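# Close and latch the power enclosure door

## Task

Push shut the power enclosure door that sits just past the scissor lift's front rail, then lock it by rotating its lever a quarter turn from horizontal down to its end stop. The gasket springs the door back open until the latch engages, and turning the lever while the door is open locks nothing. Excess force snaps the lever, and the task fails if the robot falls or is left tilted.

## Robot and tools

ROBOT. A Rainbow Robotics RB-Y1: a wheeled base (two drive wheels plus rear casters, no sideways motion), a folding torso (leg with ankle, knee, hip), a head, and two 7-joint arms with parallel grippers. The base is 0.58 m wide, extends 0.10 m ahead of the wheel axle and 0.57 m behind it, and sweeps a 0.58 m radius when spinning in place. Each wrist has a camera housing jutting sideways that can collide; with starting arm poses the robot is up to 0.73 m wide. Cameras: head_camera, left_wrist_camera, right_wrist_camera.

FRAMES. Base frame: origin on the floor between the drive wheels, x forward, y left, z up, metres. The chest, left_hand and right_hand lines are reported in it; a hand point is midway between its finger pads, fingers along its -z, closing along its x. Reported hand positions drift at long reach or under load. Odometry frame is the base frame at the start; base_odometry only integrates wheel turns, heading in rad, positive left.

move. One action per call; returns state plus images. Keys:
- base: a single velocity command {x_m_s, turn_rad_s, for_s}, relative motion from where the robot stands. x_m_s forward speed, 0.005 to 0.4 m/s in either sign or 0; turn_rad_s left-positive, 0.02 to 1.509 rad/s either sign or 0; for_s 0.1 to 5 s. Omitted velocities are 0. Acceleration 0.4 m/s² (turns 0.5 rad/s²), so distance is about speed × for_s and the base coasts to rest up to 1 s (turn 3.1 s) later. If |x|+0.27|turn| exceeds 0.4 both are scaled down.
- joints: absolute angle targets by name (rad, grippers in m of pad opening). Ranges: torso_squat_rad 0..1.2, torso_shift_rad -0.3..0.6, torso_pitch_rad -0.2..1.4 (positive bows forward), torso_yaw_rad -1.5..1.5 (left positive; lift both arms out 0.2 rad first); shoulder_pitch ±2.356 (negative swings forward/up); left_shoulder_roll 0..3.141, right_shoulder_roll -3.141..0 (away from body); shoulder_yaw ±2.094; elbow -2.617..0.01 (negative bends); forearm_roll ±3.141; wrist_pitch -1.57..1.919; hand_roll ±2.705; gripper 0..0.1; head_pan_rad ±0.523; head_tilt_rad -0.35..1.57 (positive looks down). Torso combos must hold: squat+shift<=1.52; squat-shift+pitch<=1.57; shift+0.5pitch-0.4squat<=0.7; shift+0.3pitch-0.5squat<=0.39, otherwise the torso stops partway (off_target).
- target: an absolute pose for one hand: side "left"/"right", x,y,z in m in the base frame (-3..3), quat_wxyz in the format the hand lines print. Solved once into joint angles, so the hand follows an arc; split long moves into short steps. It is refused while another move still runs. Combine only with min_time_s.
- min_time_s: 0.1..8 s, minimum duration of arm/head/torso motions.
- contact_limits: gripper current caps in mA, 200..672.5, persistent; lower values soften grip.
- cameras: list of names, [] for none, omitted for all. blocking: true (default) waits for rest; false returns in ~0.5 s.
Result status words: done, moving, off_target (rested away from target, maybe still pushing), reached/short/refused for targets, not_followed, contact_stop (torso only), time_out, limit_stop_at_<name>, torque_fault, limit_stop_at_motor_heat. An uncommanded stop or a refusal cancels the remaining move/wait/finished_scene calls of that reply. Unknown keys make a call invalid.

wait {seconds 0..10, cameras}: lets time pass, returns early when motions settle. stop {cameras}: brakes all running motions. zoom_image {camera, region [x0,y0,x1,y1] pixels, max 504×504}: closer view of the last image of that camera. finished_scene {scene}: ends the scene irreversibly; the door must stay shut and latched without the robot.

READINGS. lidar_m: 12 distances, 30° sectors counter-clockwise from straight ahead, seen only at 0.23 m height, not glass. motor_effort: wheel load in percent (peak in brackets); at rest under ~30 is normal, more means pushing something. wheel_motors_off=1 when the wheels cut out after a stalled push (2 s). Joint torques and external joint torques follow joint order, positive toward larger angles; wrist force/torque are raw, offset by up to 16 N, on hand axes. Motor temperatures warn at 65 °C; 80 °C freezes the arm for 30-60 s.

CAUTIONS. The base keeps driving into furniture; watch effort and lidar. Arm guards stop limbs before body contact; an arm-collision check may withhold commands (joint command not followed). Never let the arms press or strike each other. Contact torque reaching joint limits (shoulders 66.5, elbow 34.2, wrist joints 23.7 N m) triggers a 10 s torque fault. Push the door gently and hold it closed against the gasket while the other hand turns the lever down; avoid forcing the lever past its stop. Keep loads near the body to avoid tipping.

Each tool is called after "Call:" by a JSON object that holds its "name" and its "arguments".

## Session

Call:
{"name": "move", "arguments": {"joints": {"head_pan_rad":0.45,"head_tilt_rad":0.1}, "cameras": ["head_camera","left_wrist_camera","right_wrist_camera"]}}

Call:
{"name": "move", "arguments": {"joints": {"head_pan_rad":-0.45,"head_tilt_rad":0.1}, "cameras": ["head_camera"]}}

Scene clock: 0.97 s.
Joint torques (N m): left_arm=[-2.84 1.03 -0.17 -1.46 0.01 -0.63 -0.29] | right_arm=[-2.01 -1.54 -0.67 -0.75 0.05 -0.58 -0.11]
External joint torques (N m): left_arm=[-0.31 -0.44 -0.3 -0.08 0.01 -0.1 -0.28] | right_arm=[-0.22 0.29 -0.59 -0.52 0.01 -0.23 -0.12]
Motor temperatures (°C): left_arm=[38 47 38 45 40 43 51] | right_arm=[35 44 37 45 41 46 41]
Wrist force (N): left_arm=[-7.5 9.8 4.2] | right_arm=[-3.8 12.7 -3.0]
Wrist torque (N m): left_arm=[-0.61 -1.48 0.36] | right_arm=[-1.87 0.26 0.68]
Wrist force, peak (N): left_arm=[-7.4 10.2 4.1] | right_arm=[-3.5 13.1 -3.0]
move: done
base_odometry: x=+0.000 y=+0.000 heading=+0.000
lidar_m: 0.74 0.56 1.16 2.91 1.27 0.75 1.06 0.70 1.20 3.41 1.12 0.53
base_status: not commanded
joint_positions: torso_squat_rad=+0.350 torso_shift_rad=+0.000 torso_pitch_rad=+0.000 torso_yaw_rad=+0.000 left_shoulder_pitch_rad=+0.012 left_shoulder_roll_rad=+0.042 left_shoulder_yaw_rad=+0.031 left_elbow_rad=-0.253 left_forearm_roll_rad=-0.002 left_wrist_pitch_rad=+0.035 left_hand_roll_rad=-0.024 left_gripper_m=+0.099 right_shoulder_pitch_rad=-0.009 right_shoulder_roll_rad=-0.048 right_shoulder_yaw_rad=-0.003 right_elbow_rad=-0.131 right_forearm_roll_rad=-0.042 right_wrist_pitch_rad=-0.012 right_hand_roll_rad=+0.015 right_gripper_m=+0.101 head_pan_rad=+0.450 head_tilt_rad=+0.100
joint_status: all done
wheel_motors_off: 0
motor_effort: left_wheel=+1(1) right_wheel=+0(3)
chest: x=-0.2280 y=-0.0001 z=+1.2475 quat_wxyz=(+1.000, +0.000, +0.000, +0.000) (m; base frame)
left_hand: x=-0.1223 y=+0.2557 z=+0.5704 quat_wxyz=(+0.994, +0.024, -0.103, +0.002) (m; base frame)
right_hand: x=-0.1551 y=-0.2564 z=+0.5669 quat_wxyz=(+0.997, -0.023, -0.076, -0.012) (m; base frame)
pictures: head_camera, left_wrist_camera, right_wrist_camera
Images, in order (width x height): head_camera 896x504, left_wrist_camera 644x364, right_wrist_camera 644x364.

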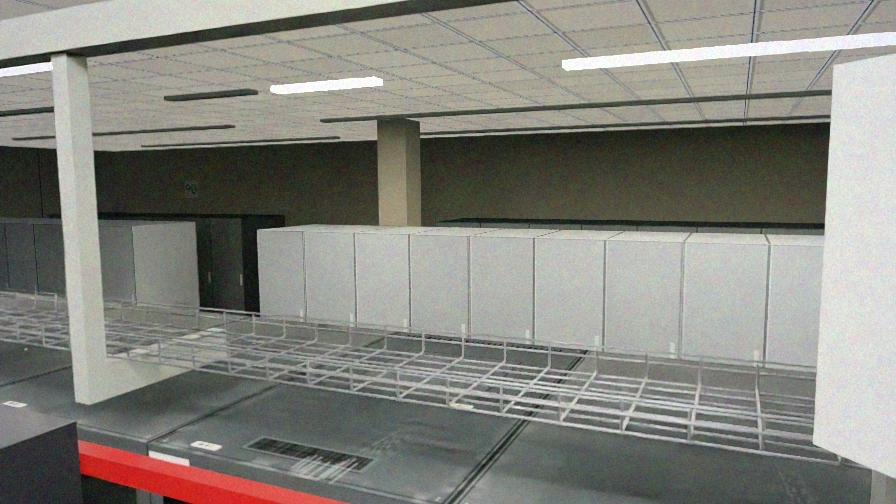

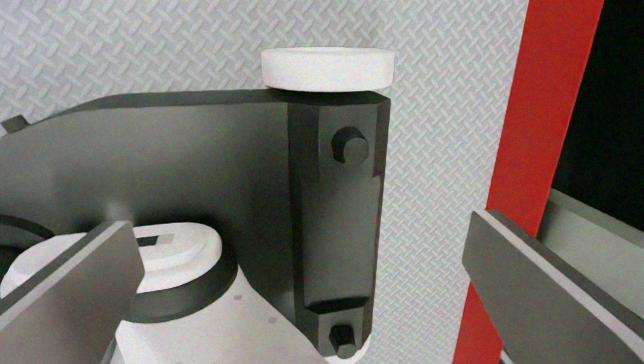

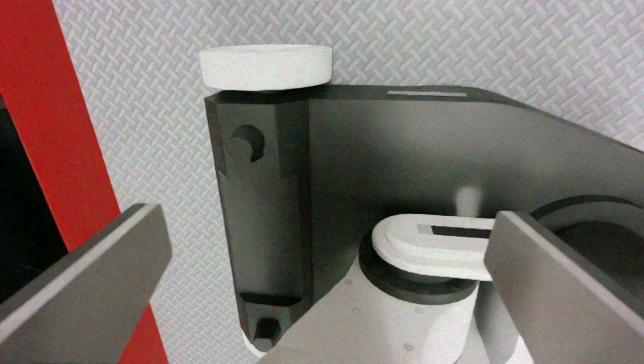

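Scene clock: 2.23 s.
Joint torques (N m): left_arm=[-2.61 1.08 -0.22 -1.32 0.08 -0.6 -0.19] | right_arm=[-2.12 -1.59 -0.21 -0.53 0.21 -0.7 -0.15]
External joint torques (N m): left_arm=[-0.07 -0.38 -0.36 0.06 0.08 -0.08 -0.18] | right_arm=[-0.33 0.24 -0.13 -0.29 0.18 -0.35 -0.15]
Wrist force (N): left_arm=[-7.2 9.7 4.4] | right_arm=[-3.3 12.7 -3.0]
Wrist torque (N m): left_arm=[-0.62 -1.44 0.35] | right_arm=[-1.86 0.31 0.69]
Wrist force, peak (N): left_arm=[-7.4 10.1 4.3] | right_arm=[-3.6 12.8 -3.7]
move: done
base_odometry: x=+0.000 y=+0.000 heading=+0.000
lidar_m: 0.75 0.55 1.15 2.91 1.27 0.75 1.05 0.70 1.21 3.41 1.12 0.54
base_status: not commanded
joint_positions: torso_squat_rad=+0.350 torso_shift_rad=+0.000 torso_pitch_rad=+0.000 torso_yaw_rad=+0.000 left_shoulder_pitch_rad=+0.012 left_shoulder_roll_rad=+0.042 left_shoulder_yaw_rad=+0.031 left_elbow_rad=-0.253 left_forearm_roll_rad=-0.002 left_wrist_pitch_rad=+0.035 left_hand_roll_rad=-0.024 left_gripper_m=+0.099 right_shoulder_pitch_rad=-0.009 right_shoulder_roll_rad=-0.048 right_shoulder_yaw_rad=-0.003 right_elbow_rad=-0.131 right_forearm_roll_rad=-0.042 right_wrist_pitch_rad=-0.012 right_hand_roll_rad=+0.015 right_gripper_m=+0.101 head_pan_rad=-0.450 head_tilt_rad=+0.100
joint_status: all done
wheel_motors_off: 0
motor_effort: left_wheel=+1(1) right_wheel=+1(2)
chest: x=-0.2280 y=-0.0001 z=+1.2475 quat_wxyz=(+1.000, +0.000, +0.000, +0.000) (m; base frame)
left_hand: x=-0.1223 y=+0.2557 z=+0.5704 quat_wxyz=(+0.994, +0.024, -0.103, +0.002) (m; base frame)
right_hand: x=-0.1551 y=-0.2564 z=+0.5669 quat_wxyz=(+0.997, -0.023, -0.076, -0.012) (m; base frame)
pictures: head_camera
Images, in order (width x height): head_camera 896x504.

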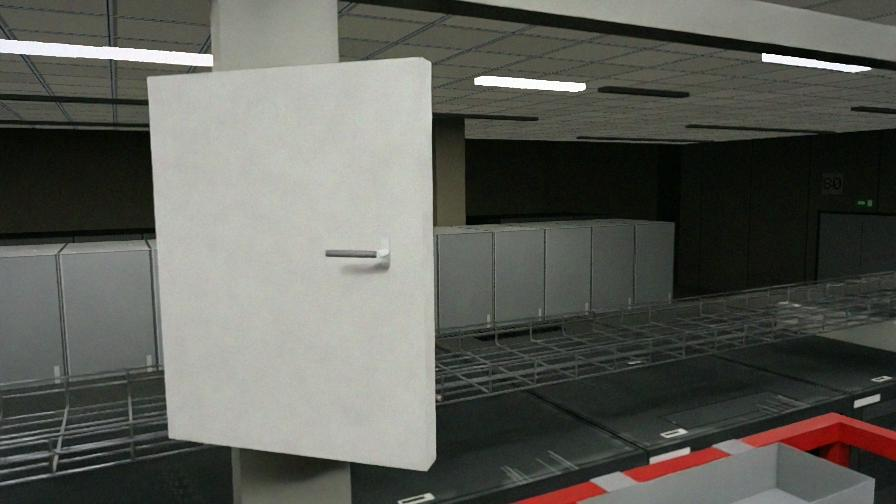

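Call:
{"name": "move", "arguments": {"joints": {"left_gripper_m":0,"right_gripper_m":0,"left_shoulder_pitch_rad":1.0,"left_shoulder_roll_rad":0.3,"left_elbow_rad":-2.3,"right_shoulder_pitch_rad":1.0,"right_shoulder_roll_rad":-0.3,"right_elbow_rad":-2.3,"head_pan_rad":-0.3,"head_tilt_rad":0.1}, "cameras": ["head_camera"]}}

Call:
{"name": "move", "arguments": {"joints": {"torso_squat_rad":0.1,"torso_shift_rad":0.2,"torso_pitch_rad":0.15}, "cameras": ["head_camera"]}}

Scene clock: 30.20 s.
Joint torques (N m): left_arm=[4.61 4.64 3.75 -9.03 0 -1.64 -0.25] | right_arm=[4.88 -5.59 -4.2 -8.9 0.25 -2.07 -0.01]
External joint torques (N m): left_arm=[0.4 0.59 0.06 0.52 -0.03 0.19 -0.21] | right_arm=[0.14 -1.42 -0.65 0.18 0.05 -0.27 -0.06]
Wrist force (N): left_arm=[-11.8 7.4 9.1] | right_arm=[-8.5 14.0 1.7]
Wrist torque (N m): left_arm=[-0.43 -1.73 0.39] | right_arm=[-1.95 -0.05 0.64]
Wrist force, peak (N): left_arm=[-12.0 7.5 8.7] | right_arm=[-8.4 14.4 1.2]
move: done
base_odometry: x=+0.000 y=+0.000 heading=+0.000
lidar_m: 0.75 0.56 1.15 2.90 1.27 0.75 1.06 0.70 1.20 3.41 1.11 0.53
base_status: not commanded
joint_positions: torso_squat_rad=+0.350 torso_shift_rad=+0.000 torso_pitch_rad=+0.000 torso_yaw_rad=+0.000 left_shoulder_pitch_rad=+1.000 left_shoulder_roll_rad=+0.300 left_shoulder_yaw_rad=+0.031 left_elbow_rad=-2.300 left_forearm_roll_rad=-0.002 left_wrist_pitch_rad=+0.035 left_hand_roll_rad=-0.024 left_gripper_m=+0.000 right_shoulder_pitch_rad=+1.000 right_shoulder_roll_rad=-0.300 right_shoulder_yaw_rad=-0.003 right_elbow_rad=-2.300 right_forearm_roll_rad=-0.042 right_wrist_pitch_rad=-0.012 right_hand_roll_rad=+0.015 right_gripper_m=+0.001 head_pan_rad=-0.300 head_tilt_rad=+0.100
joint_status: all done
wheel_motors_off: 0
motor_effort: left_wheel=+1(1) right_wheel=+0(3)
chest: x=-0.2280 y=-0.0001 z=+1.2475 quat_wxyz=(+1.000, +0.000, +0.000, +0.000) (m; base frame)
left_hand: x=+0.0142 y=+0.3504 z=+1.0099 quat_wxyz=(+0.790, +0.165, -0.584, -0.090) (m; base frame)
right_hand: x=+0.0177 y=-0.3364 z=+1.0159 quat_wxyz=(+0.780, -0.133, -0.607, +0.071) (m; base frame)
pictures: head_camera
Images, in order (width x height): head_camera 896x504.

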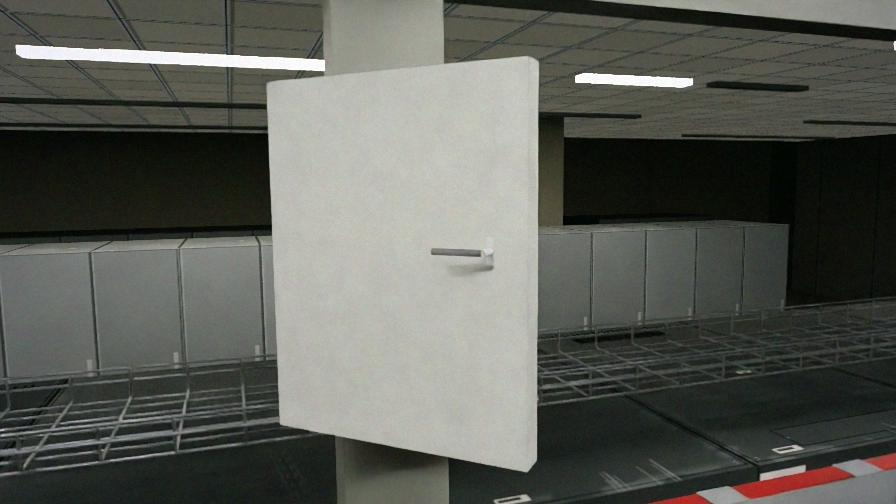

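Scene clock: 32.37 s.
Joint torques (N m): left_arm=[6.45 4.48 3.84 -8.49 -0.01 -1.54 -0.21] | right_arm=[7.01 -5.54 -3.9 -8.51 0.26 -2.04 0.02]
External joint torques (N m): left_arm=[-0.02 0.46 0.09 0.33 -0.05 0.2 -0.17] | right_arm=[0.06 -1.4 -0.29 -0.12 0.07 -0.32 -0.02]
Wrist force (N): left_arm=[-11.5 7.7 7.7] | right_arm=[-8.1 14.4 0.8]
Wrist torque (N m): left_arm=[-0.47 -1.73 0.41] | right_arm=[-1.95 -0.02 0.63]
Wrist force, peak (N): left_arm=[-11.9 7.5 9.0] | right_arm=[-8.2 14.6 1.6]
move: done
base_odometry: x=+0.000 y=+0.000 heading=+0.000
lidar_m: 0.74 0.56 1.15 2.90 1.27 0.75 1.06 0.70 1.20 3.41 1.12 0.53
base_status: not commanded
joint_positions: torso_squat_rad=+0.100 torso_shift_rad=+0.200 torso_pitch_rad=+0.150 torso_yaw_rad=+0.000 left_shoulder_pitch_rad=+1.000 left_shoulder_roll_rad=+0.300 left_shoulder_yaw_rad=+0.031 left_elbow_rad=-2.300 left_forearm_roll_rad=-0.002 left_wrist_pitch_rad=+0.035 left_hand_roll_rad=-0.024 left_gripper_m=+0.000 right_shoulder_pitch_rad=+1.000 right_shoulder_roll_rad=-0.300 right_shoulder_yaw_rad=-0.003 right_elbow_rad=-2.300 right_forearm_roll_rad=-0.042 right_wrist_pitch_rad=-0.012 right_hand_roll_rad=+0.015 right_gripper_m=+0.001 head_pan_rad=-0.300 head_tilt_rad=+0.100
joint_status: all done
wheel_motors_off: 0
motor_effort: left_wheel=+1(1) right_wheel=-1(2)
chest: x=-0.0433 y=-0.0001 z=+1.2691 quat_wxyz=(+0.997, +0.000, +0.075, +0.000) (m; base frame)
left_hand: x=+0.1606 y=+0.3504 z=+0.9979 quat_wxyz=(+0.832, +0.157, -0.523, -0.102) (m; base frame)
right_hand: x=+0.1650 y=-0.3364 z=+1.0033 quat_wxyz=(+0.824, -0.127, -0.546, +0.081) (m; base frame)
pictures: head_camera
Images, in order (width x height): head_camera 896x504.

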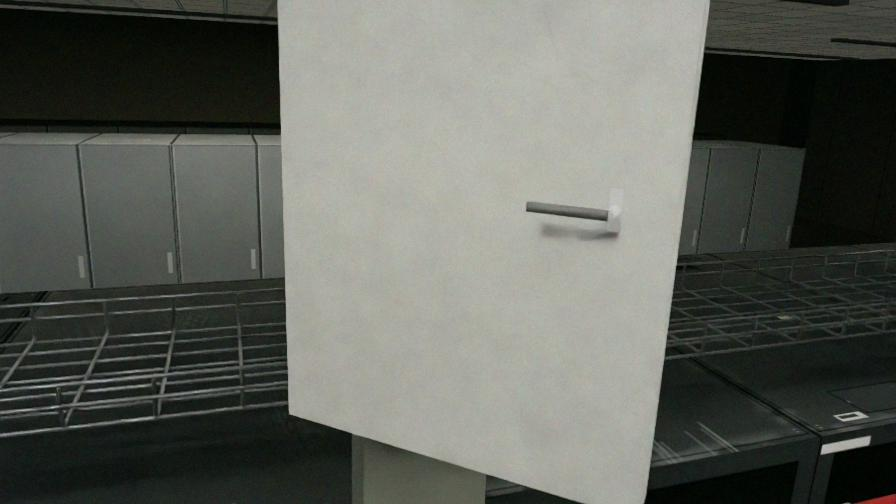

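Call:
{"name": "move", "arguments": {"joints": {"torso_shift_rad":0.25,"torso_pitch_rad":0.2}, "base": {"x_m_s":0.1,"for_s":0.5}, "cameras": []}}

Call:
{"name": "move", "arguments": {"joints": {"left_shoulder_pitch_rad":0.1,"left_shoulder_roll_rad":1.2,"left_shoulder_yaw_rad":0.4,"left_elbow_rad":-2.5,"left_forearm_roll_rad":0.3,"left_wrist_pitch_rad":0.5,"left_hand_roll_rad":0.3,"head_tilt_rad":0.2}, "cameras": ["head_camera"]}}

Call:
{"name": "move", "arguments": {"joints": {"left_shoulder_pitch_rad":-1.4,"left_shoulder_roll_rad":1.0,"left_shoulder_yaw_rad":0.0,"left_elbow_rad":-2.4,"left_forearm_roll_rad":0.3,"left_wrist_pitch_rad":1.2,"left_hand_roll_rad":0.6}, "cameras": ["head_camera","left_wrist_camera"]}}

Scene clock: 42.13 s.
Joint torques (N m): left_arm=[7.44 4.63 3.53 -8.15 0 -1.62 -0.22] | right_arm=[8.32 -5.45 -4.38 -8.25 0.24 -2.02 0.03]
External joint torques (N m): left_arm=[0.25 0.64 -0.22 0.38 -0.03 0.07 -0.18] | right_arm=[0.67 -1.34 -0.77 -0.13 0.05 -0.34 -0.02]
Wrist force (N): left_arm=[-11.1 7.6 7.7] | right_arm=[-7.8 14.2 0.4]
Wrist torque (N m): left_arm=[-0.46 -1.67 0.41] | right_arm=[-1.98 -0.01 0.65]
Wrist force, peak (N): left_arm=[-12.1 7.7 7.9] | right_arm=[-8.2 14.7 0.8]
move: done
base_odometry: x=+0.050 y=+0.000 heading=+0.000
lidar_m: 0.70 0.52 0.54 2.90 1.30 0.79 1.11 0.74 1.23 3.15 1.10 0.49
base_status: done (sent for 0.5 of 0.5 s)
joint_positions: torso_squat_rad=+0.100 torso_shift_rad=+0.250 torso_pitch_rad=+0.200 torso_yaw_rad=+0.000 left_shoulder_pitch_rad=+1.000 left_shoulder_roll_rad=+0.300 left_shoulder_yaw_rad=+0.031 left_elbow_rad=-2.300 left_forearm_roll_rad=-0.002 left_wrist_pitch_rad=+0.035 left_hand_roll_rad=-0.024 left_gripper_m=+0.000 right_shoulder_pitch_rad=+1.000 right_shoulder_roll_rad=-0.300 right_shoulder_yaw_rad=-0.003 right_elbow_rad=-2.300 right_forearm_roll_rad=-0.042 right_wrist_pitch_rad=-0.012 right_hand_roll_rad=+0.015 right_gripper_m=+0.001 head_pan_rad=-0.300 head_tilt_rad=+0.100
joint_status: all done
wheel_motors_off: 0
motor_effort: left_wheel=+0(29) right_wheel=-1(37)
chest: x=+0.0058 y=-0.0001 z=+1.2586 quat_wxyz=(+0.995, +0.000, +0.100, +0.000) (m; base frame)
left_hand: x=+0.1959 y=+0.3504 z=+0.9776 quat_wxyz=(+0.844, +0.155, -0.502, -0.106) (m; base frame)
right_hand: x=+0.2007 y=-0.3364 z=+0.9828 quat_wxyz=(+0.837, -0.125, -0.526, +0.084) (m; base frame)
pictures: none
No camera images: "cameras" was empty.

Scene clock: 52.80 s.
Joint torques (N m): left_arm=[-24.4 9.38 11.7 -6.95 -0.97 -3.82 -0.55] | right_arm=[7.48 -4.54 -4.18 -8.27 0.26 -2.12 -0.11]
External joint torques (N m): left_arm=[-23.84 1.49 4.41 0.61 -0.71 -2.25 -0.51] | right_arm=[-0.13 -0.44 -0.57 -0.14 0.08 -0.43 -0.15]
External joint torques when the fault began: left_arm=[-67.25 13.98 36.16 -19.72 -5.1 -17.25 -0.75]
Wrist force (N): left_arm=[-20.2 -1.3 100.8] | right_arm=[-8.0 14.3 0.2]
Wrist torque (N m): left_arm=[-1.03 -0.73 0.42] | right_arm=[-1.97 -0.02 0.62]
Wrist force, peak (N): left_arm=[-93.3 -56.3 208.2] | right_arm=[-9.6 17.0 2.7]
move: torque_fault
TORQUE FAULT: left_shoulder_pitch_rad reached its load limit. The robot stopped for 10 seconds, dropped its targets and accepts commands again. The stop added 8.9 s to the call.
base_odometry: x=+0.050 y=+0.000 heading=+0.001
lidar_m: 0.69 0.52 0.54 2.90 1.30 0.79 1.10 0.75 1.23 3.12 1.09 0.50
base_status: not commanded
joint_positions: torso_squat_rad=+0.100 torso_shift_rad=+0.248 torso_pitch_rad=+0.197 torso_yaw_rad=+0.001 left_shoulder_pitch_rad=+0.545 left_shoulder_roll_rad=+0.773 left_shoulder_yaw_rad=+0.219 left_elbow_rad=-2.402 left_forearm_roll_rad=+0.155 left_wrist_pitch_rad=+0.279 left_hand_roll_rad=+0.144 left_gripper_m=+0.000 right_shoulder_pitch_rad=+1.000 right_shoulder_roll_rad=-0.300 right_shoulder_yaw_rad=-0.003 right_elbow_rad=-2.300 right_forearm_roll_rad=-0.042 right_wrist_pitch_rad=-0.012 right_hand_roll_rad=+0.015 right_gripper_m=+0.001 head_pan_rad=-0.300 head_tilt_rad=+0.200
joint_status: left_shoulder_pitch_rad torque_fault (moved -0.455 of -0.900); left_shoulder_roll_rad torque_fault (moved +0.474 of +0.900); left_shoulder_yaw_rad torque_fault (moved +0.188 of +0.369); left_elbow_rad torque_fault (moved -0.102 of -0.200); left_forearm_roll_rad torque_fault (moved +0.158 of +0.302); left_wrist_pitch_rad torque_fault (moved +0.244 of +0.465); left_hand_roll_rad torque_fault (moved +0.168 of +0.324); the others done
wheel_motors_off: 0
on_its_own: left_shoulder_pitch_rad is held at +0.539, not at your +0.100, since a torque_fault; left_shoulder_roll_rad is held at +0.774, not at your +1.200, since a torque_fault; left_shoulder_yaw_rad is held at +0.220, not at your +0.400, since a torque_fault; left_elbow_rad is held at -2.402, not at your -2.500, since a torque_fault; left_forearm_roll_rad is held at +0.155, not at your +0.300, since a torque_fault; left_wrist_pitch_rad is held at +0.279, not at your +0.500, since a torque_fault; left_hand_roll_rad is held at +0.144, not at your +0.300, since a torque_fault
motor_effort: left_wheel=+27(55) right_wheel=+4(53)
chest: x=+0.0040 y=-0.0001 z=+1.2590 quat_wxyz=(+0.995, +0.000, +0.099, +0.001) (m; base frame)
left_hand: x=+0.3626 y=+0.3453 z=+1.1255 quat_wxyz=(+0.740, +0.132, -0.619, -0.230) (m; base frame)
right_hand: x=+0.1999 y=-0.3361 z=+0.9837 quat_wxyz=(+0.836, -0.125, -0.527, +0.084) (m; base frame)
pictures: head_camera
Images, in order (width x height): head_camera 896x504.

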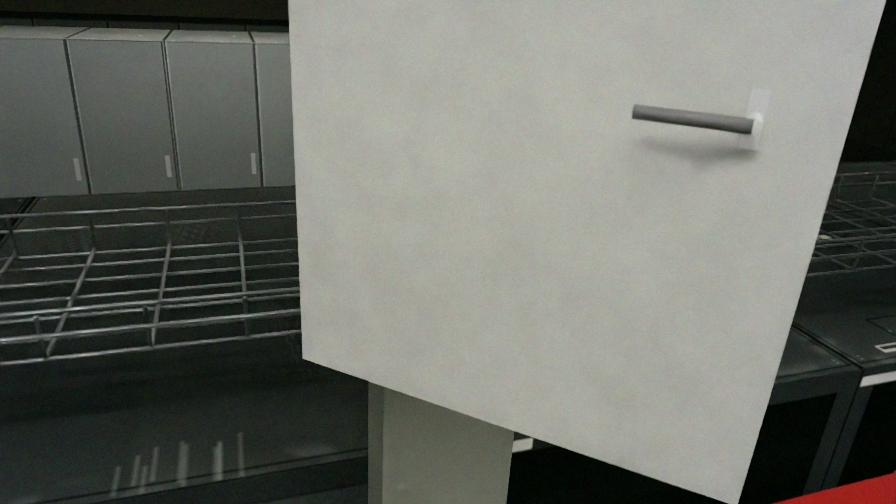

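not run: a stop that you did not command came earlier in this reply.

Call:
{"name": "move", "arguments": {"joints": {"left_shoulder_pitch_rad":0.8,"left_elbow_rad":-2.5,"left_shoulder_roll_rad":0.6}, "min_time_s": 1.5, "cameras": ["head_camera","left_wrist_camera"]}}

Scene clock: 56.07 s.
Joint torques (N m): left_arm=[5 3.54 5.82 -8.42 -0.21 -1.63 -0.53] | right_arm=[7.56 -4.45 -4.04 -8.05 0.22 -2.17 -0.07]
External joint torques (N m): left_arm=[1.67 -2.12 -0.01 -0.13 -0.01 0.03 -0.49] | right_arm=[-0.09 -0.34 -0.43 0.07 0.03 -0.49 -0.11]
Wrist force (N): left_arm=[-11.4 9.9 8.0] | right_arm=[-7.5 14.4 0.3]
Wrist torque (N m): left_arm=[-0.74 -1.66 0.43] | right_arm=[-2.00 0.06 0.63]
Wrist force, peak (N): left_arm=[-20.0 -1.6 101.5] | right_arm=[-8.2 14.4 0.5]
move: done
base_odometry: x=+0.050 y=+0.000 heading=+0.000
lidar_m: 0.70 0.52 0.54 2.90 1.29 0.79 1.10 0.74 1.23 3.13 1.10 0.49
base_status: not commanded
joint_positions: torso_squat_rad=+0.100 torso_shift_rad=+0.250 torso_pitch_rad=+0.200 torso_yaw_rad=+0.000 left_shoulder_pitch_rad=+0.800 left_shoulder_roll_rad=+0.600 left_shoulder_yaw_rad=+0.220 left_elbow_rad=-2.500 left_forearm_roll_rad=+0.155 left_wrist_pitch_rad=+0.279 left_hand_roll_rad=+0.144 left_gripper_m=+0.000 right_shoulder_pitch_rad=+1.000 right_shoulder_roll_rad=-0.300 right_shoulder_yaw_rad=-0.003 right_elbow_rad=-2.300 right_forearm_roll_rad=-0.042 right_wrist_pitch_rad=-0.012 right_hand_roll_rad=+0.015 right_gripper_m=+0.001 head_pan_rad=-0.300 head_tilt_rad=+0.200
joint_status: all done
wheel_motors_off: 0
on_its_own: left_shoulder_yaw_rad is held at +0.220, not at your +0.400, since a torque_fault; left_forearm_roll_rad is held at +0.155, not at your +0.300, since a torque_fault; left_wrist_pitch_rad is held at +0.279, not at your +0.500, since a torque_fault; left_hand_roll_rad is held at +0.144, not at your +0.300, since a torque_fault
motor_effort: left_wheel=+3(27) right_wheel=+4(6)
chest: x=+0.0057 y=-0.0001 z=+1.2586 quat_wxyz=(+0.995, +0.000, +0.100, +0.000) (m; base frame)
left_hand: x=+0.2936 y=+0.3555 z=+1.0845 quat_wxyz=(+0.799, +0.120, -0.569, -0.149) (m; base frame)
right_hand: x=+0.2006 y=-0.3363 z=+0.9829 quat_wxyz=(+0.837, -0.125, -0.526, +0.084) (m; base frame)
pictures: head_camera, left_wrist_camera
Images, in order (width x height): head_camera 896x504, left_wrist_camera 644x364.

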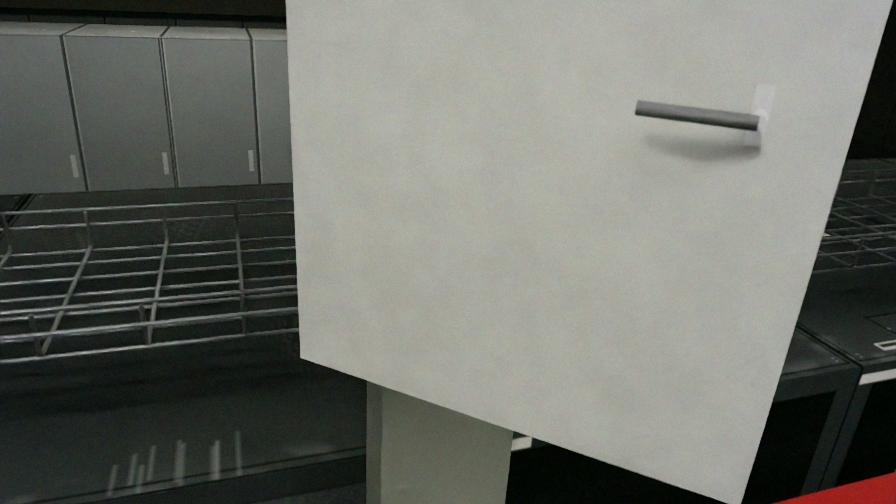

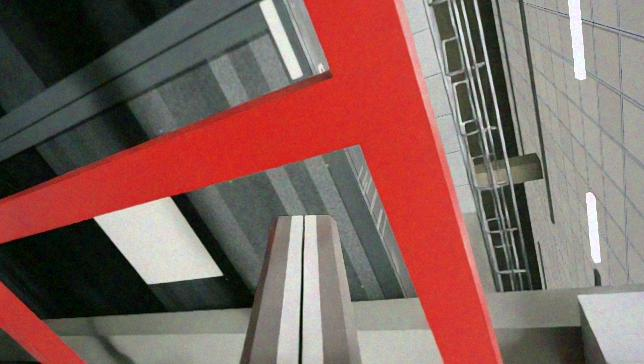

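Call:
{"name": "move", "arguments": {"target": {"side":"left","x":0.15,"y":0.40,"z":1.40,"quat_wxyz":[0.6963,-0.1231,-0.6963,-0.1231]}, "min_time_s": 2.5, "cameras": ["head_camera","left_wrist_camera"]}}

Scene clock: 61.40 s.
Joint torques (N m): left_arm=[10.37 -2.01 8.27 3.31 1.7 -0.54 -0.19] | right_arm=[7.28 -4.5 -4.24 -8.34 0.34 -2.19 -0.04]
External joint torques (N m): left_arm=[1.32 -1.08 0.55 0.06 -0.07 0.09 -0.14] | right_arm=[-0.37 -0.39 -0.63 -0.22 0.15 -0.5 -0.08]
Wrist force (N): left_arm=[-12.3 12.3 9.6] | right_arm=[-8.1 14.1 0.9]
Wrist torque (N m): left_arm=[-0.87 -1.72 0.44] | right_arm=[-1.95 -0.05 0.65]
Wrist force, peak (N): left_arm=[-12.5 12.5 9.9] | right_arm=[-8.0 14.6 0.6]
move: done
base_odometry: x=+0.050 y=+0.000 heading=+0.000
lidar_m: 0.69 0.52 0.54 2.89 1.30 0.79 1.10 0.74 1.23 3.14 1.09 0.49
base_status: not commanded
joint_positions: torso_squat_rad=+0.100 torso_shift_rad=+0.250 torso_pitch_rad=+0.200 torso_yaw_rad=+0.000 left_shoulder_pitch_rad=+1.793 left_shoulder_roll_rad=+0.544 left_shoulder_yaw_rad=+1.292 left_elbow_rad=-2.273 left_forearm_roll_rad=+0.503 left_wrist_pitch_rad=-1.170 left_hand_roll_rad=+1.253 left_gripper_m=+0.000 right_shoulder_pitch_rad=+1.000 right_shoulder_roll_rad=-0.300 right_shoulder_yaw_rad=-0.003 right_elbow_rad=-2.300 right_forearm_roll_rad=-0.042 right_wrist_pitch_rad=-0.012 right_hand_roll_rad=+0.015 right_gripper_m=+0.001 head_pan_rad=-0.300 head_tilt_rad=+0.200
joint_status: all done
wheel_motors_off: 0
motor_effort: left_wheel=+3(3) right_wheel=+4(5)
chest: x=+0.0057 y=-0.0001 z=+1.2586 quat_wxyz=(+0.995, +0.000, +0.100, +0.000) (m; base frame)
left_hand: x=+0.1501 y=+0.3999 z=+1.4000 quat_wxyz=(+0.696, -0.123, -0.696, -0.123) (m; base frame)
left_hand_status: reached (checked arc, planned for 2.5 s): 0 mm and 0.0 deg off.
right_hand: x=+0.2006 y=-0.3363 z=+0.9829 quat_wxyz=(+0.837, -0.125, -0.526, +0.084) (m; base frame)
pictures: head_camera, left_wrist_camera
Images, in order (width x height): head_camera 896x504, left_wrist_camera 644x364.

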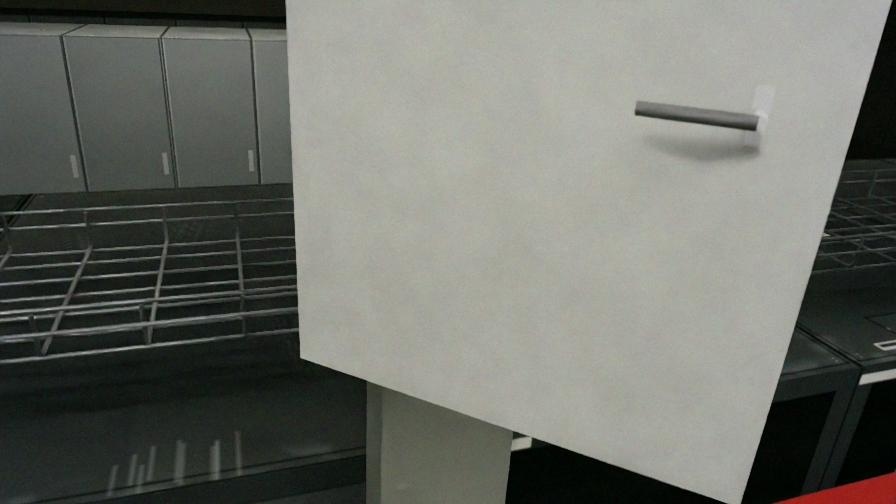

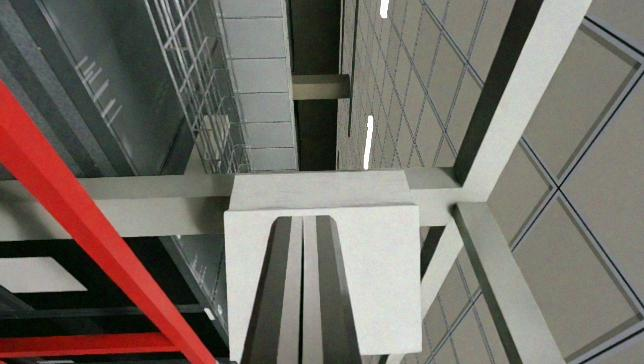

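Call:
{"name": "move", "arguments": {"joints": {"left_shoulder_pitch_rad":1.2,"left_shoulder_roll_rad":1.2,"left_shoulder_yaw_rad":1.0,"left_elbow_rad":-2.5}, "cameras": []}}

Call:
{"name": "move", "arguments": {"joints": {"left_shoulder_pitch_rad":0.1,"left_shoulder_roll_rad":1.2,"left_shoulder_yaw_rad":0.4,"left_elbow_rad":-2.5,"left_forearm_roll_rad":0.3,"left_wrist_pitch_rad":0.5,"left_hand_roll_rad":0.3}, "cameras": ["head_camera","left_wrist_camera"]}}

Scene clock: 65.53 s.
Joint torques (N m): left_arm=[0.73 1.6 7.14 -0.71 1.52 -0.81 -0.09] | right_arm=[7.92 -4.18 -4.06 -8.26 0.4 -2.16 -0.09]
External joint torques (N m): left_arm=[-0.72 -0.86 0.14 0.2 0.01 0.07 -0.04] | right_arm=[0.27 -0.08 -0.45 -0.14 0.22 -0.48 -0.13]
Wrist force (N): left_arm=[-11.5 12.8 12.7] | right_arm=[-7.9 14.1 0.1]
Wrist torque (N m): left_arm=[-0.83 -1.68 0.48] | right_arm=[-1.94 -0.01 0.63]
Wrist force, peak (N): left_arm=[-11.8 13.2 13.0] | right_arm=[-8.2 14.5 0.2]
move: done
base_odometry: x=+0.050 y=+0.000 heading=+0.000
lidar_m: 0.70 0.52 0.54 2.90 1.30 0.79 1.10 0.75 1.23 3.14 1.10 0.49
base_status: not commanded
joint_positions: torso_squat_rad=+0.100 torso_shift_rad=+0.250 torso_pitch_rad=+0.200 torso_yaw_rad=+0.000 left_shoulder_pitch_rad=+1.200 left_shoulder_roll_rad=+1.200 left_shoulder_yaw_rad=+1.000 left_elbow_rad=-2.500 left_forearm_roll_rad=+0.503 left_wrist_pitch_rad=-1.170 left_hand_roll_rad=+1.253 left_gripper_m=+0.000 right_shoulder_pitch_rad=+1.000 right_shoulder_roll_rad=-0.300 right_shoulder_yaw_rad=-0.003 right_elbow_rad=-2.300 right_forearm_roll_rad=-0.042 right_wrist_pitch_rad=-0.012 right_hand_roll_rad=+0.015 right_gripper_m=+0.001 head_pan_rad=-0.300 head_tilt_rad=+0.200
joint_status: all done
wheel_motors_off: 0
motor_effort: left_wheel=+1(3) right_wheel=+5(5)
chest: x=+0.0058 y=-0.0001 z=+1.2586 quat_wxyz=(+0.995, +0.000, +0.100, +0.000) (m; base frame)
left_hand: x=+0.1914 y=+0.2174 z=+1.3959 quat_wxyz=(+0.473, -0.554, -0.625, -0.280) (m; base frame)
right_hand: x=+0.2006 y=-0.3364 z=+0.9828 quat_wxyz=(+0.837, -0.125, -0.526, +0.084) (m; base frame)
pictures: none
No camera images: "cameras" was empty.

Scene clock: 67.27 s.
Joint torques (N m): left_arm=[-7.32 9.72 9.27 -2.18 -0.63 -1.15 0.16] | right_arm=[7.73 -4.54 -4.02 -8.28 0.16 -2.02 -0.05]
External joint torques (N m): left_arm=[-0.69 -1.43 0.2 -0.04 0.11 -0.13 0.19] | right_arm=[0.08 -0.43 -0.41 -0.16 -0.02 -0.34 -0.09]
Wrist force (N): left_arm=[-10.9 8.2 10.5] | right_arm=[-8.0 14.1 0.1]
Wrist torque (N m): left_arm=[-0.62 -1.67 0.41] | right_arm=[-1.96 -0.04 0.63]
Wrist force, peak (N): left_arm=[-11.8 12.6 12.5] | right_arm=[-8.1 14.4 0.3]
move: done
base_odometry: x=+0.050 y=+0.000 heading=+0.000
lidar_m: 0.70 0.53 0.54 2.89 1.30 0.79 1.10 0.74 1.23 3.13 1.10 0.49
base_status: not commanded
joint_positions: torso_squat_rad=+0.100 torso_shift_rad=+0.250 torso_pitch_rad=+0.200 torso_yaw_rad=+0.000 left_shoulder_pitch_rad=+0.100 left_shoulder_roll_rad=+1.200 left_shoulder_yaw_rad=+0.400 left_elbow_rad=-2.500 left_forearm_roll_rad=+0.300 left_wrist_pitch_rad=+0.500 left_hand_roll_rad=+0.300 left_gripper_m=+0.000 right_shoulder_pitch_rad=+1.000 right_shoulder_roll_rad=-0.300 right_shoulder_yaw_rad=-0.003 right_elbow_rad=-2.300 right_forearm_roll_rad=-0.042 right_wrist_pitch_rad=-0.012 right_hand_roll_rad=+0.015 right_gripper_m=+0.001 head_pan_rad=-0.300 head_tilt_rad=+0.200
joint_status: all done
wheel_motors_off: 0
motor_effort: left_wheel=+1(2) right_wheel=+5(6)
chest: x=+0.0058 y=-0.0001 z=+1.2586 quat_wxyz=(+0.995, +0.000, +0.100, +0.000) (m; base frame)
left_hand: x=+0.4345 y=+0.2723 z=+1.3437 quat_wxyz=(+0.589, +0.159, -0.719, -0.332) (m; base frame)
right_hand: x=+0.2006 y=-0.3364 z=+0.9828 quat_wxyz=(+0.837, -0.125, -0.526, +0.084) (m; base frame)
pictures: head_camera, left_wrist_camera
Images, in order (width x height): head_camera 896x504, left_wrist_camera 644x364.

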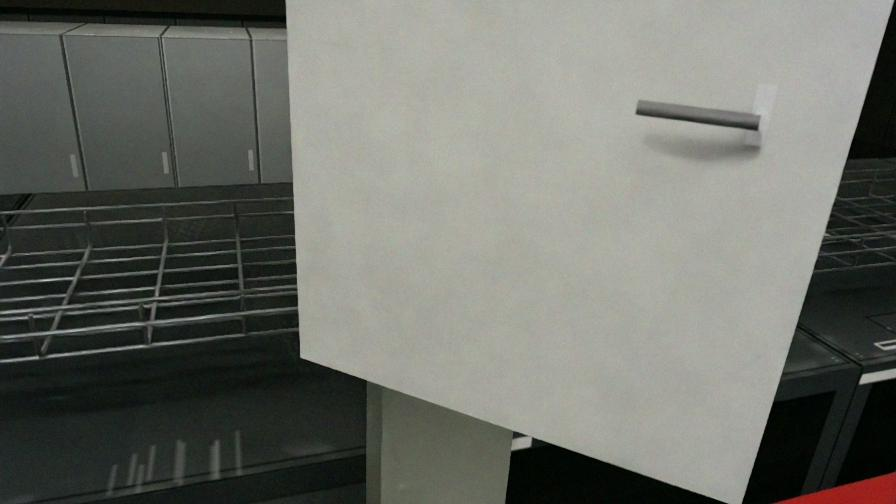

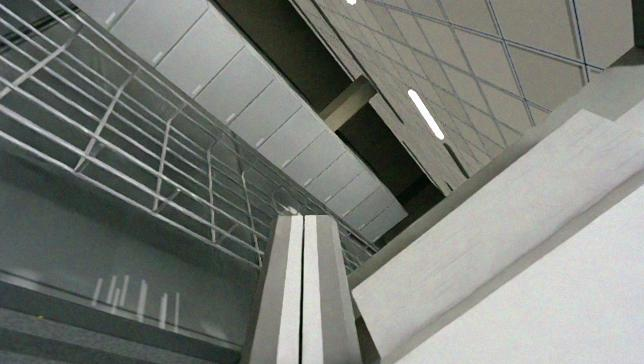

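Call:
{"name": "move", "arguments": {"target": {"side":"left","x":0.33,"y":0.12,"z":1.30,"quat_wxyz":[0.6893,-0.1578,-0.6893,-0.1578]}, "min_time_s": 2, "cameras": ["head_camera","left_wrist_camera"]}}

Scene clock: 72.33 s.
Joint torques (N m): left_arm=[-2.41 5.28 5.89 -6.82 0.25 -1.59 0.01] | right_arm=[7.59 -4.75 -4.11 -8.21 0.42 -2.11 -0.13]
External joint torques (N m): left_arm=[2.07 -2.11 -0.37 -0.25 0.19 0.1 0.06] | right_arm=[-0.06 -0.65 -0.5 -0.09 0.24 -0.43 -0.17]
Wrist force (N): left_arm=[-11.9 11.9 11.7] | right_arm=[-8.0 13.5 0.6]
Wrist torque (N m): left_arm=[-0.79 -1.69 0.44] | right_arm=[-1.87 -0.01 0.65]
Wrist force, peak (N): left_arm=[-11.9 11.8 12.3] | right_arm=[-8.3 14.5 0.4]
move: short
base_odometry: x=+0.050 y=+0.000 heading=+0.000
lidar_m: 0.69 0.52 0.54 2.89 1.30 0.79 1.10 0.74 1.23 3.14 1.10 0.49
base_status: not commanded
joint_positions: torso_squat_rad=+0.100 torso_shift_rad=+0.250 torso_pitch_rad=+0.200 torso_yaw_rad=+0.000 left_shoulder_pitch_rad=+0.140 left_shoulder_roll_rad=+0.963 left_shoulder_yaw_rad=-0.044 left_elbow_rad=-2.617 left_forearm_roll_rad=+0.458 left_wrist_pitch_rad=-0.012 left_hand_roll_rad=+0.415 left_gripper_m=+0.000 right_shoulder_pitch_rad=+1.000 right_shoulder_roll_rad=-0.300 right_shoulder_yaw_rad=-0.003 right_elbow_rad=-2.300 right_forearm_roll_rad=-0.042 right_wrist_pitch_rad=-0.012 right_hand_roll_rad=+0.015 right_gripper_m=+0.001 head_pan_rad=-0.300 head_tilt_rad=+0.200
joint_status: all done
wheel_motors_off: 0
motor_effort: left_wheel=+1(2) right_wheel=+4(5)
chest: x=+0.0058 y=-0.0001 z=+1.2586 quat_wxyz=(+0.995, +0.000, +0.100, +0.000) (m; base frame)
left_hand: x=+0.3306 y=+0.1202 z=+1.2998 quat_wxyz=(+0.540, -0.298, -0.745, -0.252) (m; base frame)
left_hand_status: short (checked arc, as near as the solve gets, planned for 2.0 s): 1 mm and 26.7 deg off. The place is met; only the turn is off.
right_hand: x=+0.2006 y=-0.3364 z=+0.9828 quat_wxyz=(+0.837, -0.125, -0.526, +0.084) (m; base frame)
pictures: head_camera, left_wrist_camera
Images, in order (width x height): head_camera 896x504, left_wrist_camera 644x364.

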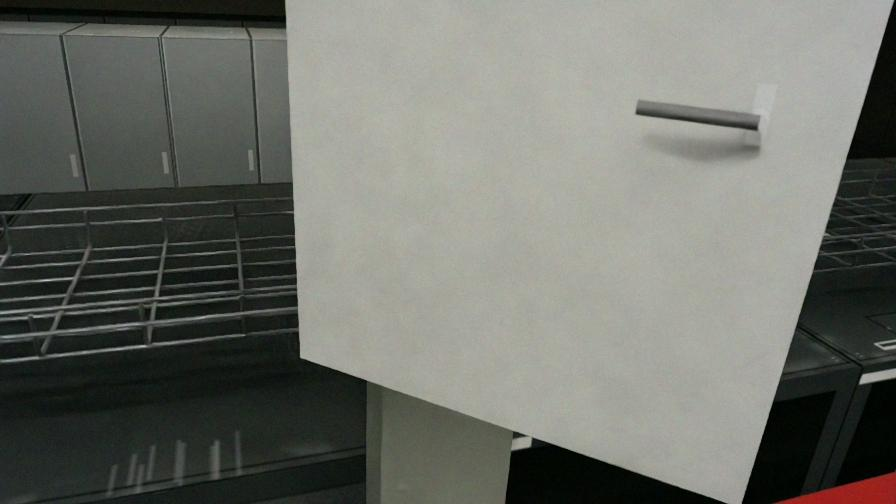

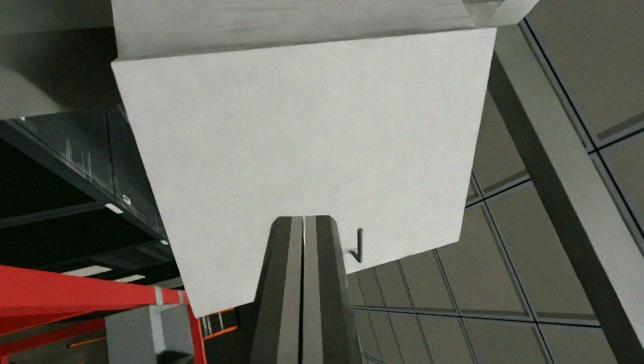

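Call:
{"name": "move", "arguments": {"target": {"side":"left","x":0.34,"y":-0.03,"z":1.27,"quat_wxyz":[0.6755,-0.209,-0.6755,-0.209]}, "min_time_s": 2, "cameras": ["head_camera","left_wrist_camera"]}}

Scene clock: 75.23 s.
Joint torques (N m): left_arm=[-2.44 5.32 5.5 -6.83 0.19 -1.58 -0.02] | right_arm=[8.03 -4.3 -4.14 -8.15 0.34 -2 -0.16]
External joint torques (N m): left_arm=[2.03 -2.07 -0.76 -0.27 0.12 0.1 0.03] | right_arm=[0.38 -0.2 -0.53 -0.03 0.15 -0.32 -0.2]
Wrist force (N): left_arm=[-11.5 11.8 12.4] | right_arm=[-8.0 14.4 0.3]
Wrist torque (N m): left_arm=[-0.77 -1.65 0.44] | right_arm=[-1.97 -0.03 0.62]
Wrist force, peak (N): left_arm=[-12.2 11.7 12.4] | right_arm=[-7.9 14.6 0.5]
move: refused
base_odometry: x=+0.050 y=+0.000 heading=+0.000
lidar_m: 0.70 0.52 0.55 2.90 1.30 0.79 1.11 0.75 1.23 3.14 1.09 0.49
base_status: not commanded
joint_positions: torso_squat_rad=+0.100 torso_shift_rad=+0.250 torso_pitch_rad=+0.200 torso_yaw_rad=+0.000 left_shoulder_pitch_rad=+0.140 left_shoulder_roll_rad=+0.963 left_shoulder_yaw_rad=-0.044 left_elbow_rad=-2.617 left_forearm_roll_rad=+0.458 left_wrist_pitch_rad=-0.012 left_hand_roll_rad=+0.415 left_gripper_m=+0.000 right_shoulder_pitch_rad=+1.000 right_shoulder_roll_rad=-0.300 right_shoulder_yaw_rad=-0.003 right_elbow_rad=-2.300 right_forearm_roll_rad=-0.042 right_wrist_pitch_rad=-0.012 right_hand_roll_rad=+0.015 right_gripper_m=+0.001 head_pan_rad=-0.300 head_tilt_rad=+0.200
joint_status: not commanded
wheel_motors_off: 0
motor_effort: left_wheel=+1(2) right_wheel=+4(4)
chest: x=+0.0058 y=-0.0001 z=+1.2586 quat_wxyz=(+0.995, +0.000, +0.100, +0.000) (m; base frame)
left_hand: x=+0.3306 y=+0.1202 z=+1.2998 quat_wxyz=(+0.540, -0.298, -0.745, -0.252) (m; base frame)
left_hand_status: refused: the posture found for that pose touches the torso. Nothing moved. The solve starts from where the arm stands: from another posture it may find a clear one.
right_hand: x=+0.2006 y=-0.3364 z=+0.9828 quat_wxyz=(+0.837, -0.125, -0.526, +0.084) (m; base frame)
pictures: head_camera, left_wrist_camera
Images, in order (width x height): head_camera 896x504, left_wrist_camera 644x364.

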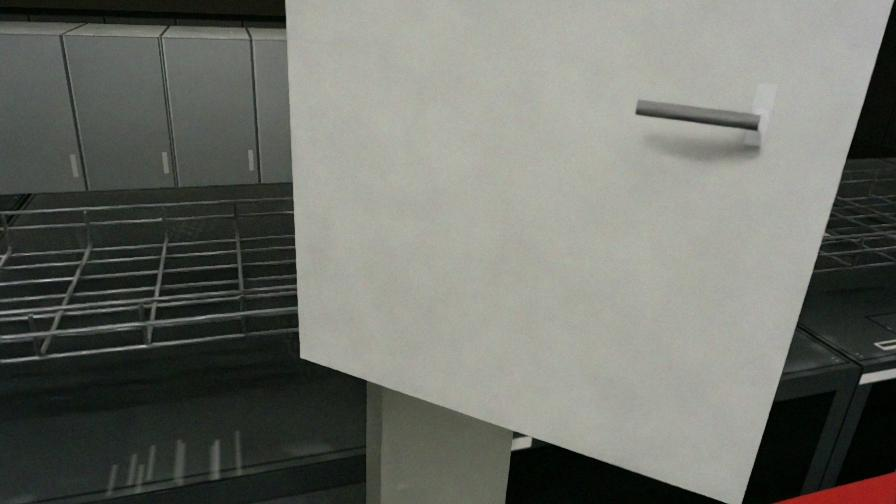

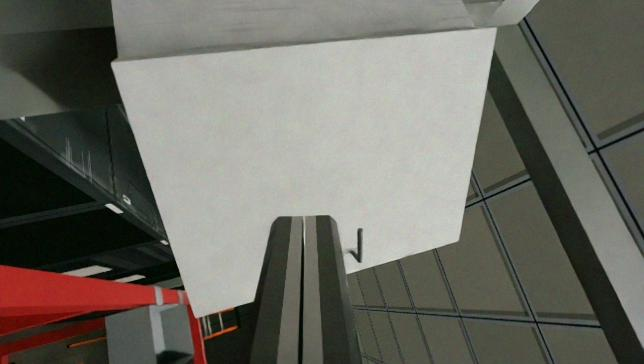

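Call:
{"name": "move", "arguments": {"joints": {"left_shoulder_pitch_rad":-0.6,"left_shoulder_roll_rad":1.0,"left_shoulder_yaw_rad":0.0,"left_elbow_rad":-2.55,"left_forearm_roll_rad":0.3,"left_wrist_pitch_rad":0.6,"left_hand_roll_rad":0.5}, "min_time_s": 1.5, "cameras": ["head_camera","left_wrist_camera"]}}

Scene clock: 79.10 s.
Joint torques (N m): left_arm=[-12.1 9 8.21 -1.08 -0.91 -1.04 0.01] | right_arm=[7.78 -4.39 -4.16 -8.16 0.34 -2 -0.21]
External joint torques (N m): left_arm=[-0.87 0.44 0.68 0.1 -0.1 -0.04 0.04] | right_arm=[0.13 -0.29 -0.55 -0.04 0.15 -0.32 -0.25]
Wrist force (N): left_arm=[-11.4 9.8 13.1] | right_arm=[-7.6 14.2 0.6]
Wrist torque (N m): left_arm=[-0.70 -1.72 0.44] | right_arm=[-1.97 0.05 0.64]
Wrist force, peak (N): left_arm=[-12.1 12.0 12.2] | right_arm=[-8.2 14.2 0.4]
move: done
base_odometry: x=+0.050 y=+0.000 heading=+0.000
lidar_m: 0.69 0.52 0.54 2.89 1.29 0.80 1.11 0.75 1.23 3.14 1.10 0.49
base_status: not commanded
joint_positions: torso_squat_rad=+0.100 torso_shift_rad=+0.250 torso_pitch_rad=+0.200 torso_yaw_rad=+0.000 left_shoulder_pitch_rad=-0.600 left_shoulder_roll_rad=+1.000 left_shoulder_yaw_rad=+0.000 left_elbow_rad=-2.550 left_forearm_roll_rad=+0.300 left_wrist_pitch_rad=+0.600 left_hand_roll_rad=+0.500 left_gripper_m=+0.000 right_shoulder_pitch_rad=+1.000 right_shoulder_roll_rad=-0.300 right_shoulder_yaw_rad=-0.003 right_elbow_rad=-2.300 right_forearm_roll_rad=-0.042 right_wrist_pitch_rad=-0.012 right_hand_roll_rad=+0.015 right_gripper_m=+0.001 head_pan_rad=-0.300 head_tilt_rad=+0.200
joint_status: all done
wheel_motors_off: 0
motor_effort: left_wheel=+2(2) right_wheel=+3(5)
chest: x=+0.0058 y=-0.0001 z=+1.2586 quat_wxyz=(+0.995, +0.000, +0.100, +0.000) (m; base frame)
left_hand: x=+0.3999 y=+0.1124 z=+1.4559 quat_wxyz=(+0.468, -0.082, -0.826, -0.303) (m; base frame)
right_hand: x=+0.2006 y=-0.3364 z=+0.9828 quat_wxyz=(+0.837, -0.125, -0.526, +0.084) (m; base frame)
pictures: head_camera, left_wrist_camera
Images, in order (width x height): head_camera 896x504, left_wrist_camera 644x364.

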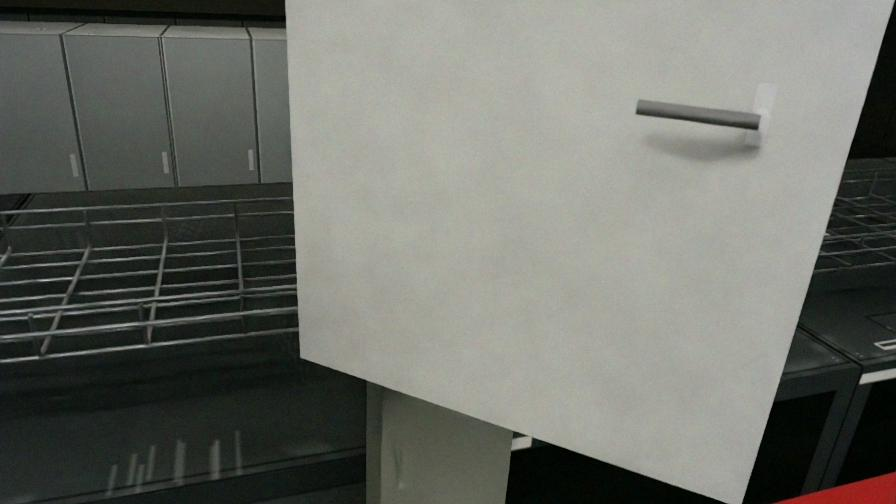

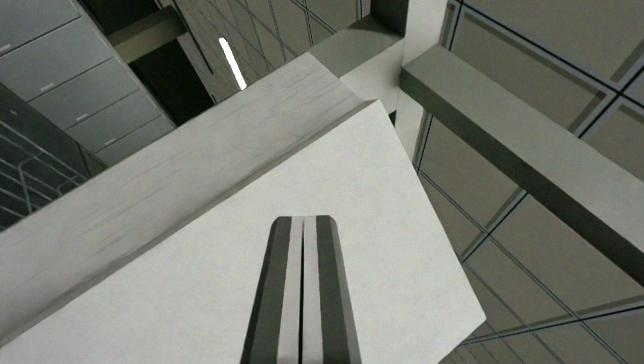

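Call:
{"name": "move", "arguments": {"target": {"side":"left","x":0.36,"y":0.0,"z":1.32,"quat_wxyz":[0.6893,-0.1578,-0.6893,-0.1578]}, "min_time_s": 2, "cameras": ["left_wrist_camera"]}}

Scene clock: 81.03 s.
Joint torques (N m): left_arm=[-12.2 9.09 8.11 -0.98 -0.79 -1.05 -0.01] | right_arm=[7.89 -4.29 -3.94 -8.18 0.35 -1.99 -0.02]
External joint torques (N m): left_arm=[-0.97 0.53 0.58 0.2 0.02 -0.04 0.03] | right_arm=[0.23 -0.18 -0.33 -0.06 0.17 -0.31 -0.07]
Wrist force (N): left_arm=[-11.0 9.3 12.5] | right_arm=[-8.2 14.2 0.6]
Wrist torque (N m): left_arm=[-0.61 -1.64 0.43] | right_arm=[-1.97 -0.05 0.65]
Wrist force, peak (N): left_arm=[-11.6 9.8 13.0] | right_arm=[-8.2 14.3 0.3]
move: refused
base_odometry: x=+0.050 y=+0.000 heading=+0.000
lidar_m: 0.69 0.52 0.54 2.89 1.30 0.79 1.10 0.75 1.23 3.14 1.10 0.49
base_status: not commanded
joint_positions: torso_squat_rad=+0.100 torso_shift_rad=+0.250 torso_pitch_rad=+0.200 torso_yaw_rad=+0.000 left_shoulder_pitch_rad=-0.600 left_shoulder_roll_rad=+1.000 left_shoulder_yaw_rad=+0.000 left_elbow_rad=-2.550 left_forearm_roll_rad=+0.300 left_wrist_pitch_rad=+0.600 left_hand_roll_rad=+0.500 left_gripper_m=+0.000 right_shoulder_pitch_rad=+1.000 right_shoulder_roll_rad=-0.300 right_shoulder_yaw_rad=-0.003 right_elbow_rad=-2.300 right_forearm_roll_rad=-0.042 right_wrist_pitch_rad=-0.012 right_hand_roll_rad=+0.015 right_gripper_m=+0.001 head_pan_rad=-0.300 head_tilt_rad=+0.200
joint_status: not commanded
wheel_motors_off: 0
motor_effort: left_wheel=+1(2) right_wheel=+3(4)
chest: x=+0.0058 y=-0.0001 z=+1.2586 quat_wxyz=(+0.995, +0.000, +0.100, +0.000) (m; base frame)
left_hand: x=+0.3999 y=+0.1124 z=+1.4559 quat_wxyz=(+0.468, -0.082, -0.826, -0.303) (m; base frame)
left_hand_status: refused: the posture found for that pose touches the torso. Nothing moved. The solve starts from where the arm stands: from another posture it may find a clear one.
right_hand: x=+0.2006 y=-0.3364 z=+0.9828 quat_wxyz=(+0.837, -0.125, -0.526, +0.084) (m; base frame)
pictures: left_wrist_camera
Images, in order (width x height): left_wrist_camera 644x364.

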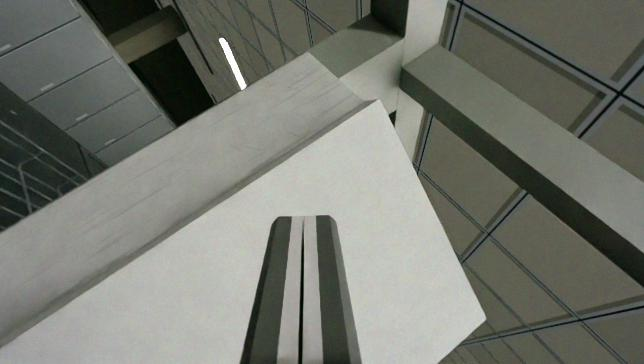

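Call:
{"name": "move", "arguments": {"target": {"side":"left","x":0.40,"y":0.0,"z":1.40,"quat_wxyz":[0.6893,-0.1578,-0.6893,-0.1578]}, "min_time_s": 2, "cameras": ["left_wrist_camera"]}}

Scene clock: 85.30 s.
Joint torques (N m): left_arm=[-16.07 2.03 6.16 -0.63 -1.5 -1.25 -0.11] | right_arm=[7.53 -4.52 -3.93 -8.18 0.36 -2.11 -0.01]
External joint torques (N m): left_arm=[-1.32 -1.23 -0.51 0.32 -0.03 0.11 -0.05] | right_arm=[-0.13 -0.42 -0.32 -0.06 0.17 -0.43 -0.06]
Wrist force (N): left_arm=[-12.4 12.7 10.4] | right_arm=[-8.0 14.0 0.8]
Wrist torque (N m): left_arm=[-0.92 -1.74 0.46] | right_arm=[-1.94 -0.02 0.65]
Wrist force, peak (N): left_arm=[-12.4 12.7 10.4] | right_arm=[-8.0 14.7 0.3]
move: done
base_odometry: x=+0.050 y=+0.000 heading=+0.000
lidar_m: 0.70 0.53 0.54 2.90 1.29 0.80 1.10 0.75 1.23 3.14 1.10 0.49
base_status: not commanded
joint_positions: torso_squat_rad=+0.100 torso_shift_rad=+0.250 torso_pitch_rad=+0.200 torso_yaw_rad=+0.000 left_shoulder_pitch_rad=-1.182 left_shoulder_roll_rad=+0.495 left_shoulder_yaw_rad=-0.474 left_elbow_rad=-2.545 left_forearm_roll_rad=+0.112 left_wrist_pitch_rad=+1.665 left_hand_roll_rad=+0.819 left_gripper_m=+0.000 right_shoulder_pitch_rad=+1.000 right_shoulder_roll_rad=-0.300 right_shoulder_yaw_rad=-0.003 right_elbow_rad=-2.300 right_forearm_roll_rad=-0.042 right_wrist_pitch_rad=-0.012 right_hand_roll_rad=+0.015 right_gripper_m=+0.001 head_pan_rad=-0.300 head_tilt_rad=+0.200
joint_status: all done
wheel_motors_off: 0
motor_effort: left_wheel=+1(2) right_wheel=+4(5)
chest: x=+0.0058 y=-0.0001 z=+1.2586 quat_wxyz=(+0.995, +0.000, +0.100, +0.000) (m; base frame)
left_hand: x=+0.3993 y=+0.0003 z=+1.4000 quat_wxyz=(+0.688, -0.160, -0.690, -0.159) (m; base frame)
left_hand_status: reached (checked arc, planned for 2.0 s): 1 mm and 0.3 deg off.
right_hand: x=+0.2006 y=-0.3364 z=+0.9828 quat_wxyz=(+0.837, -0.125, -0.526, +0.084) (m; base frame)
pictures: left_wrist_camera
Images, in order (width x height): left_wrist_camera 644x364.

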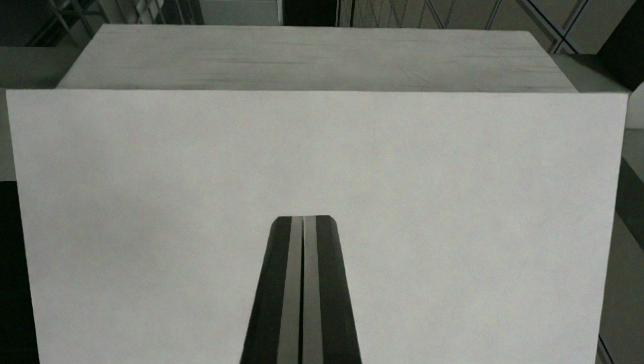

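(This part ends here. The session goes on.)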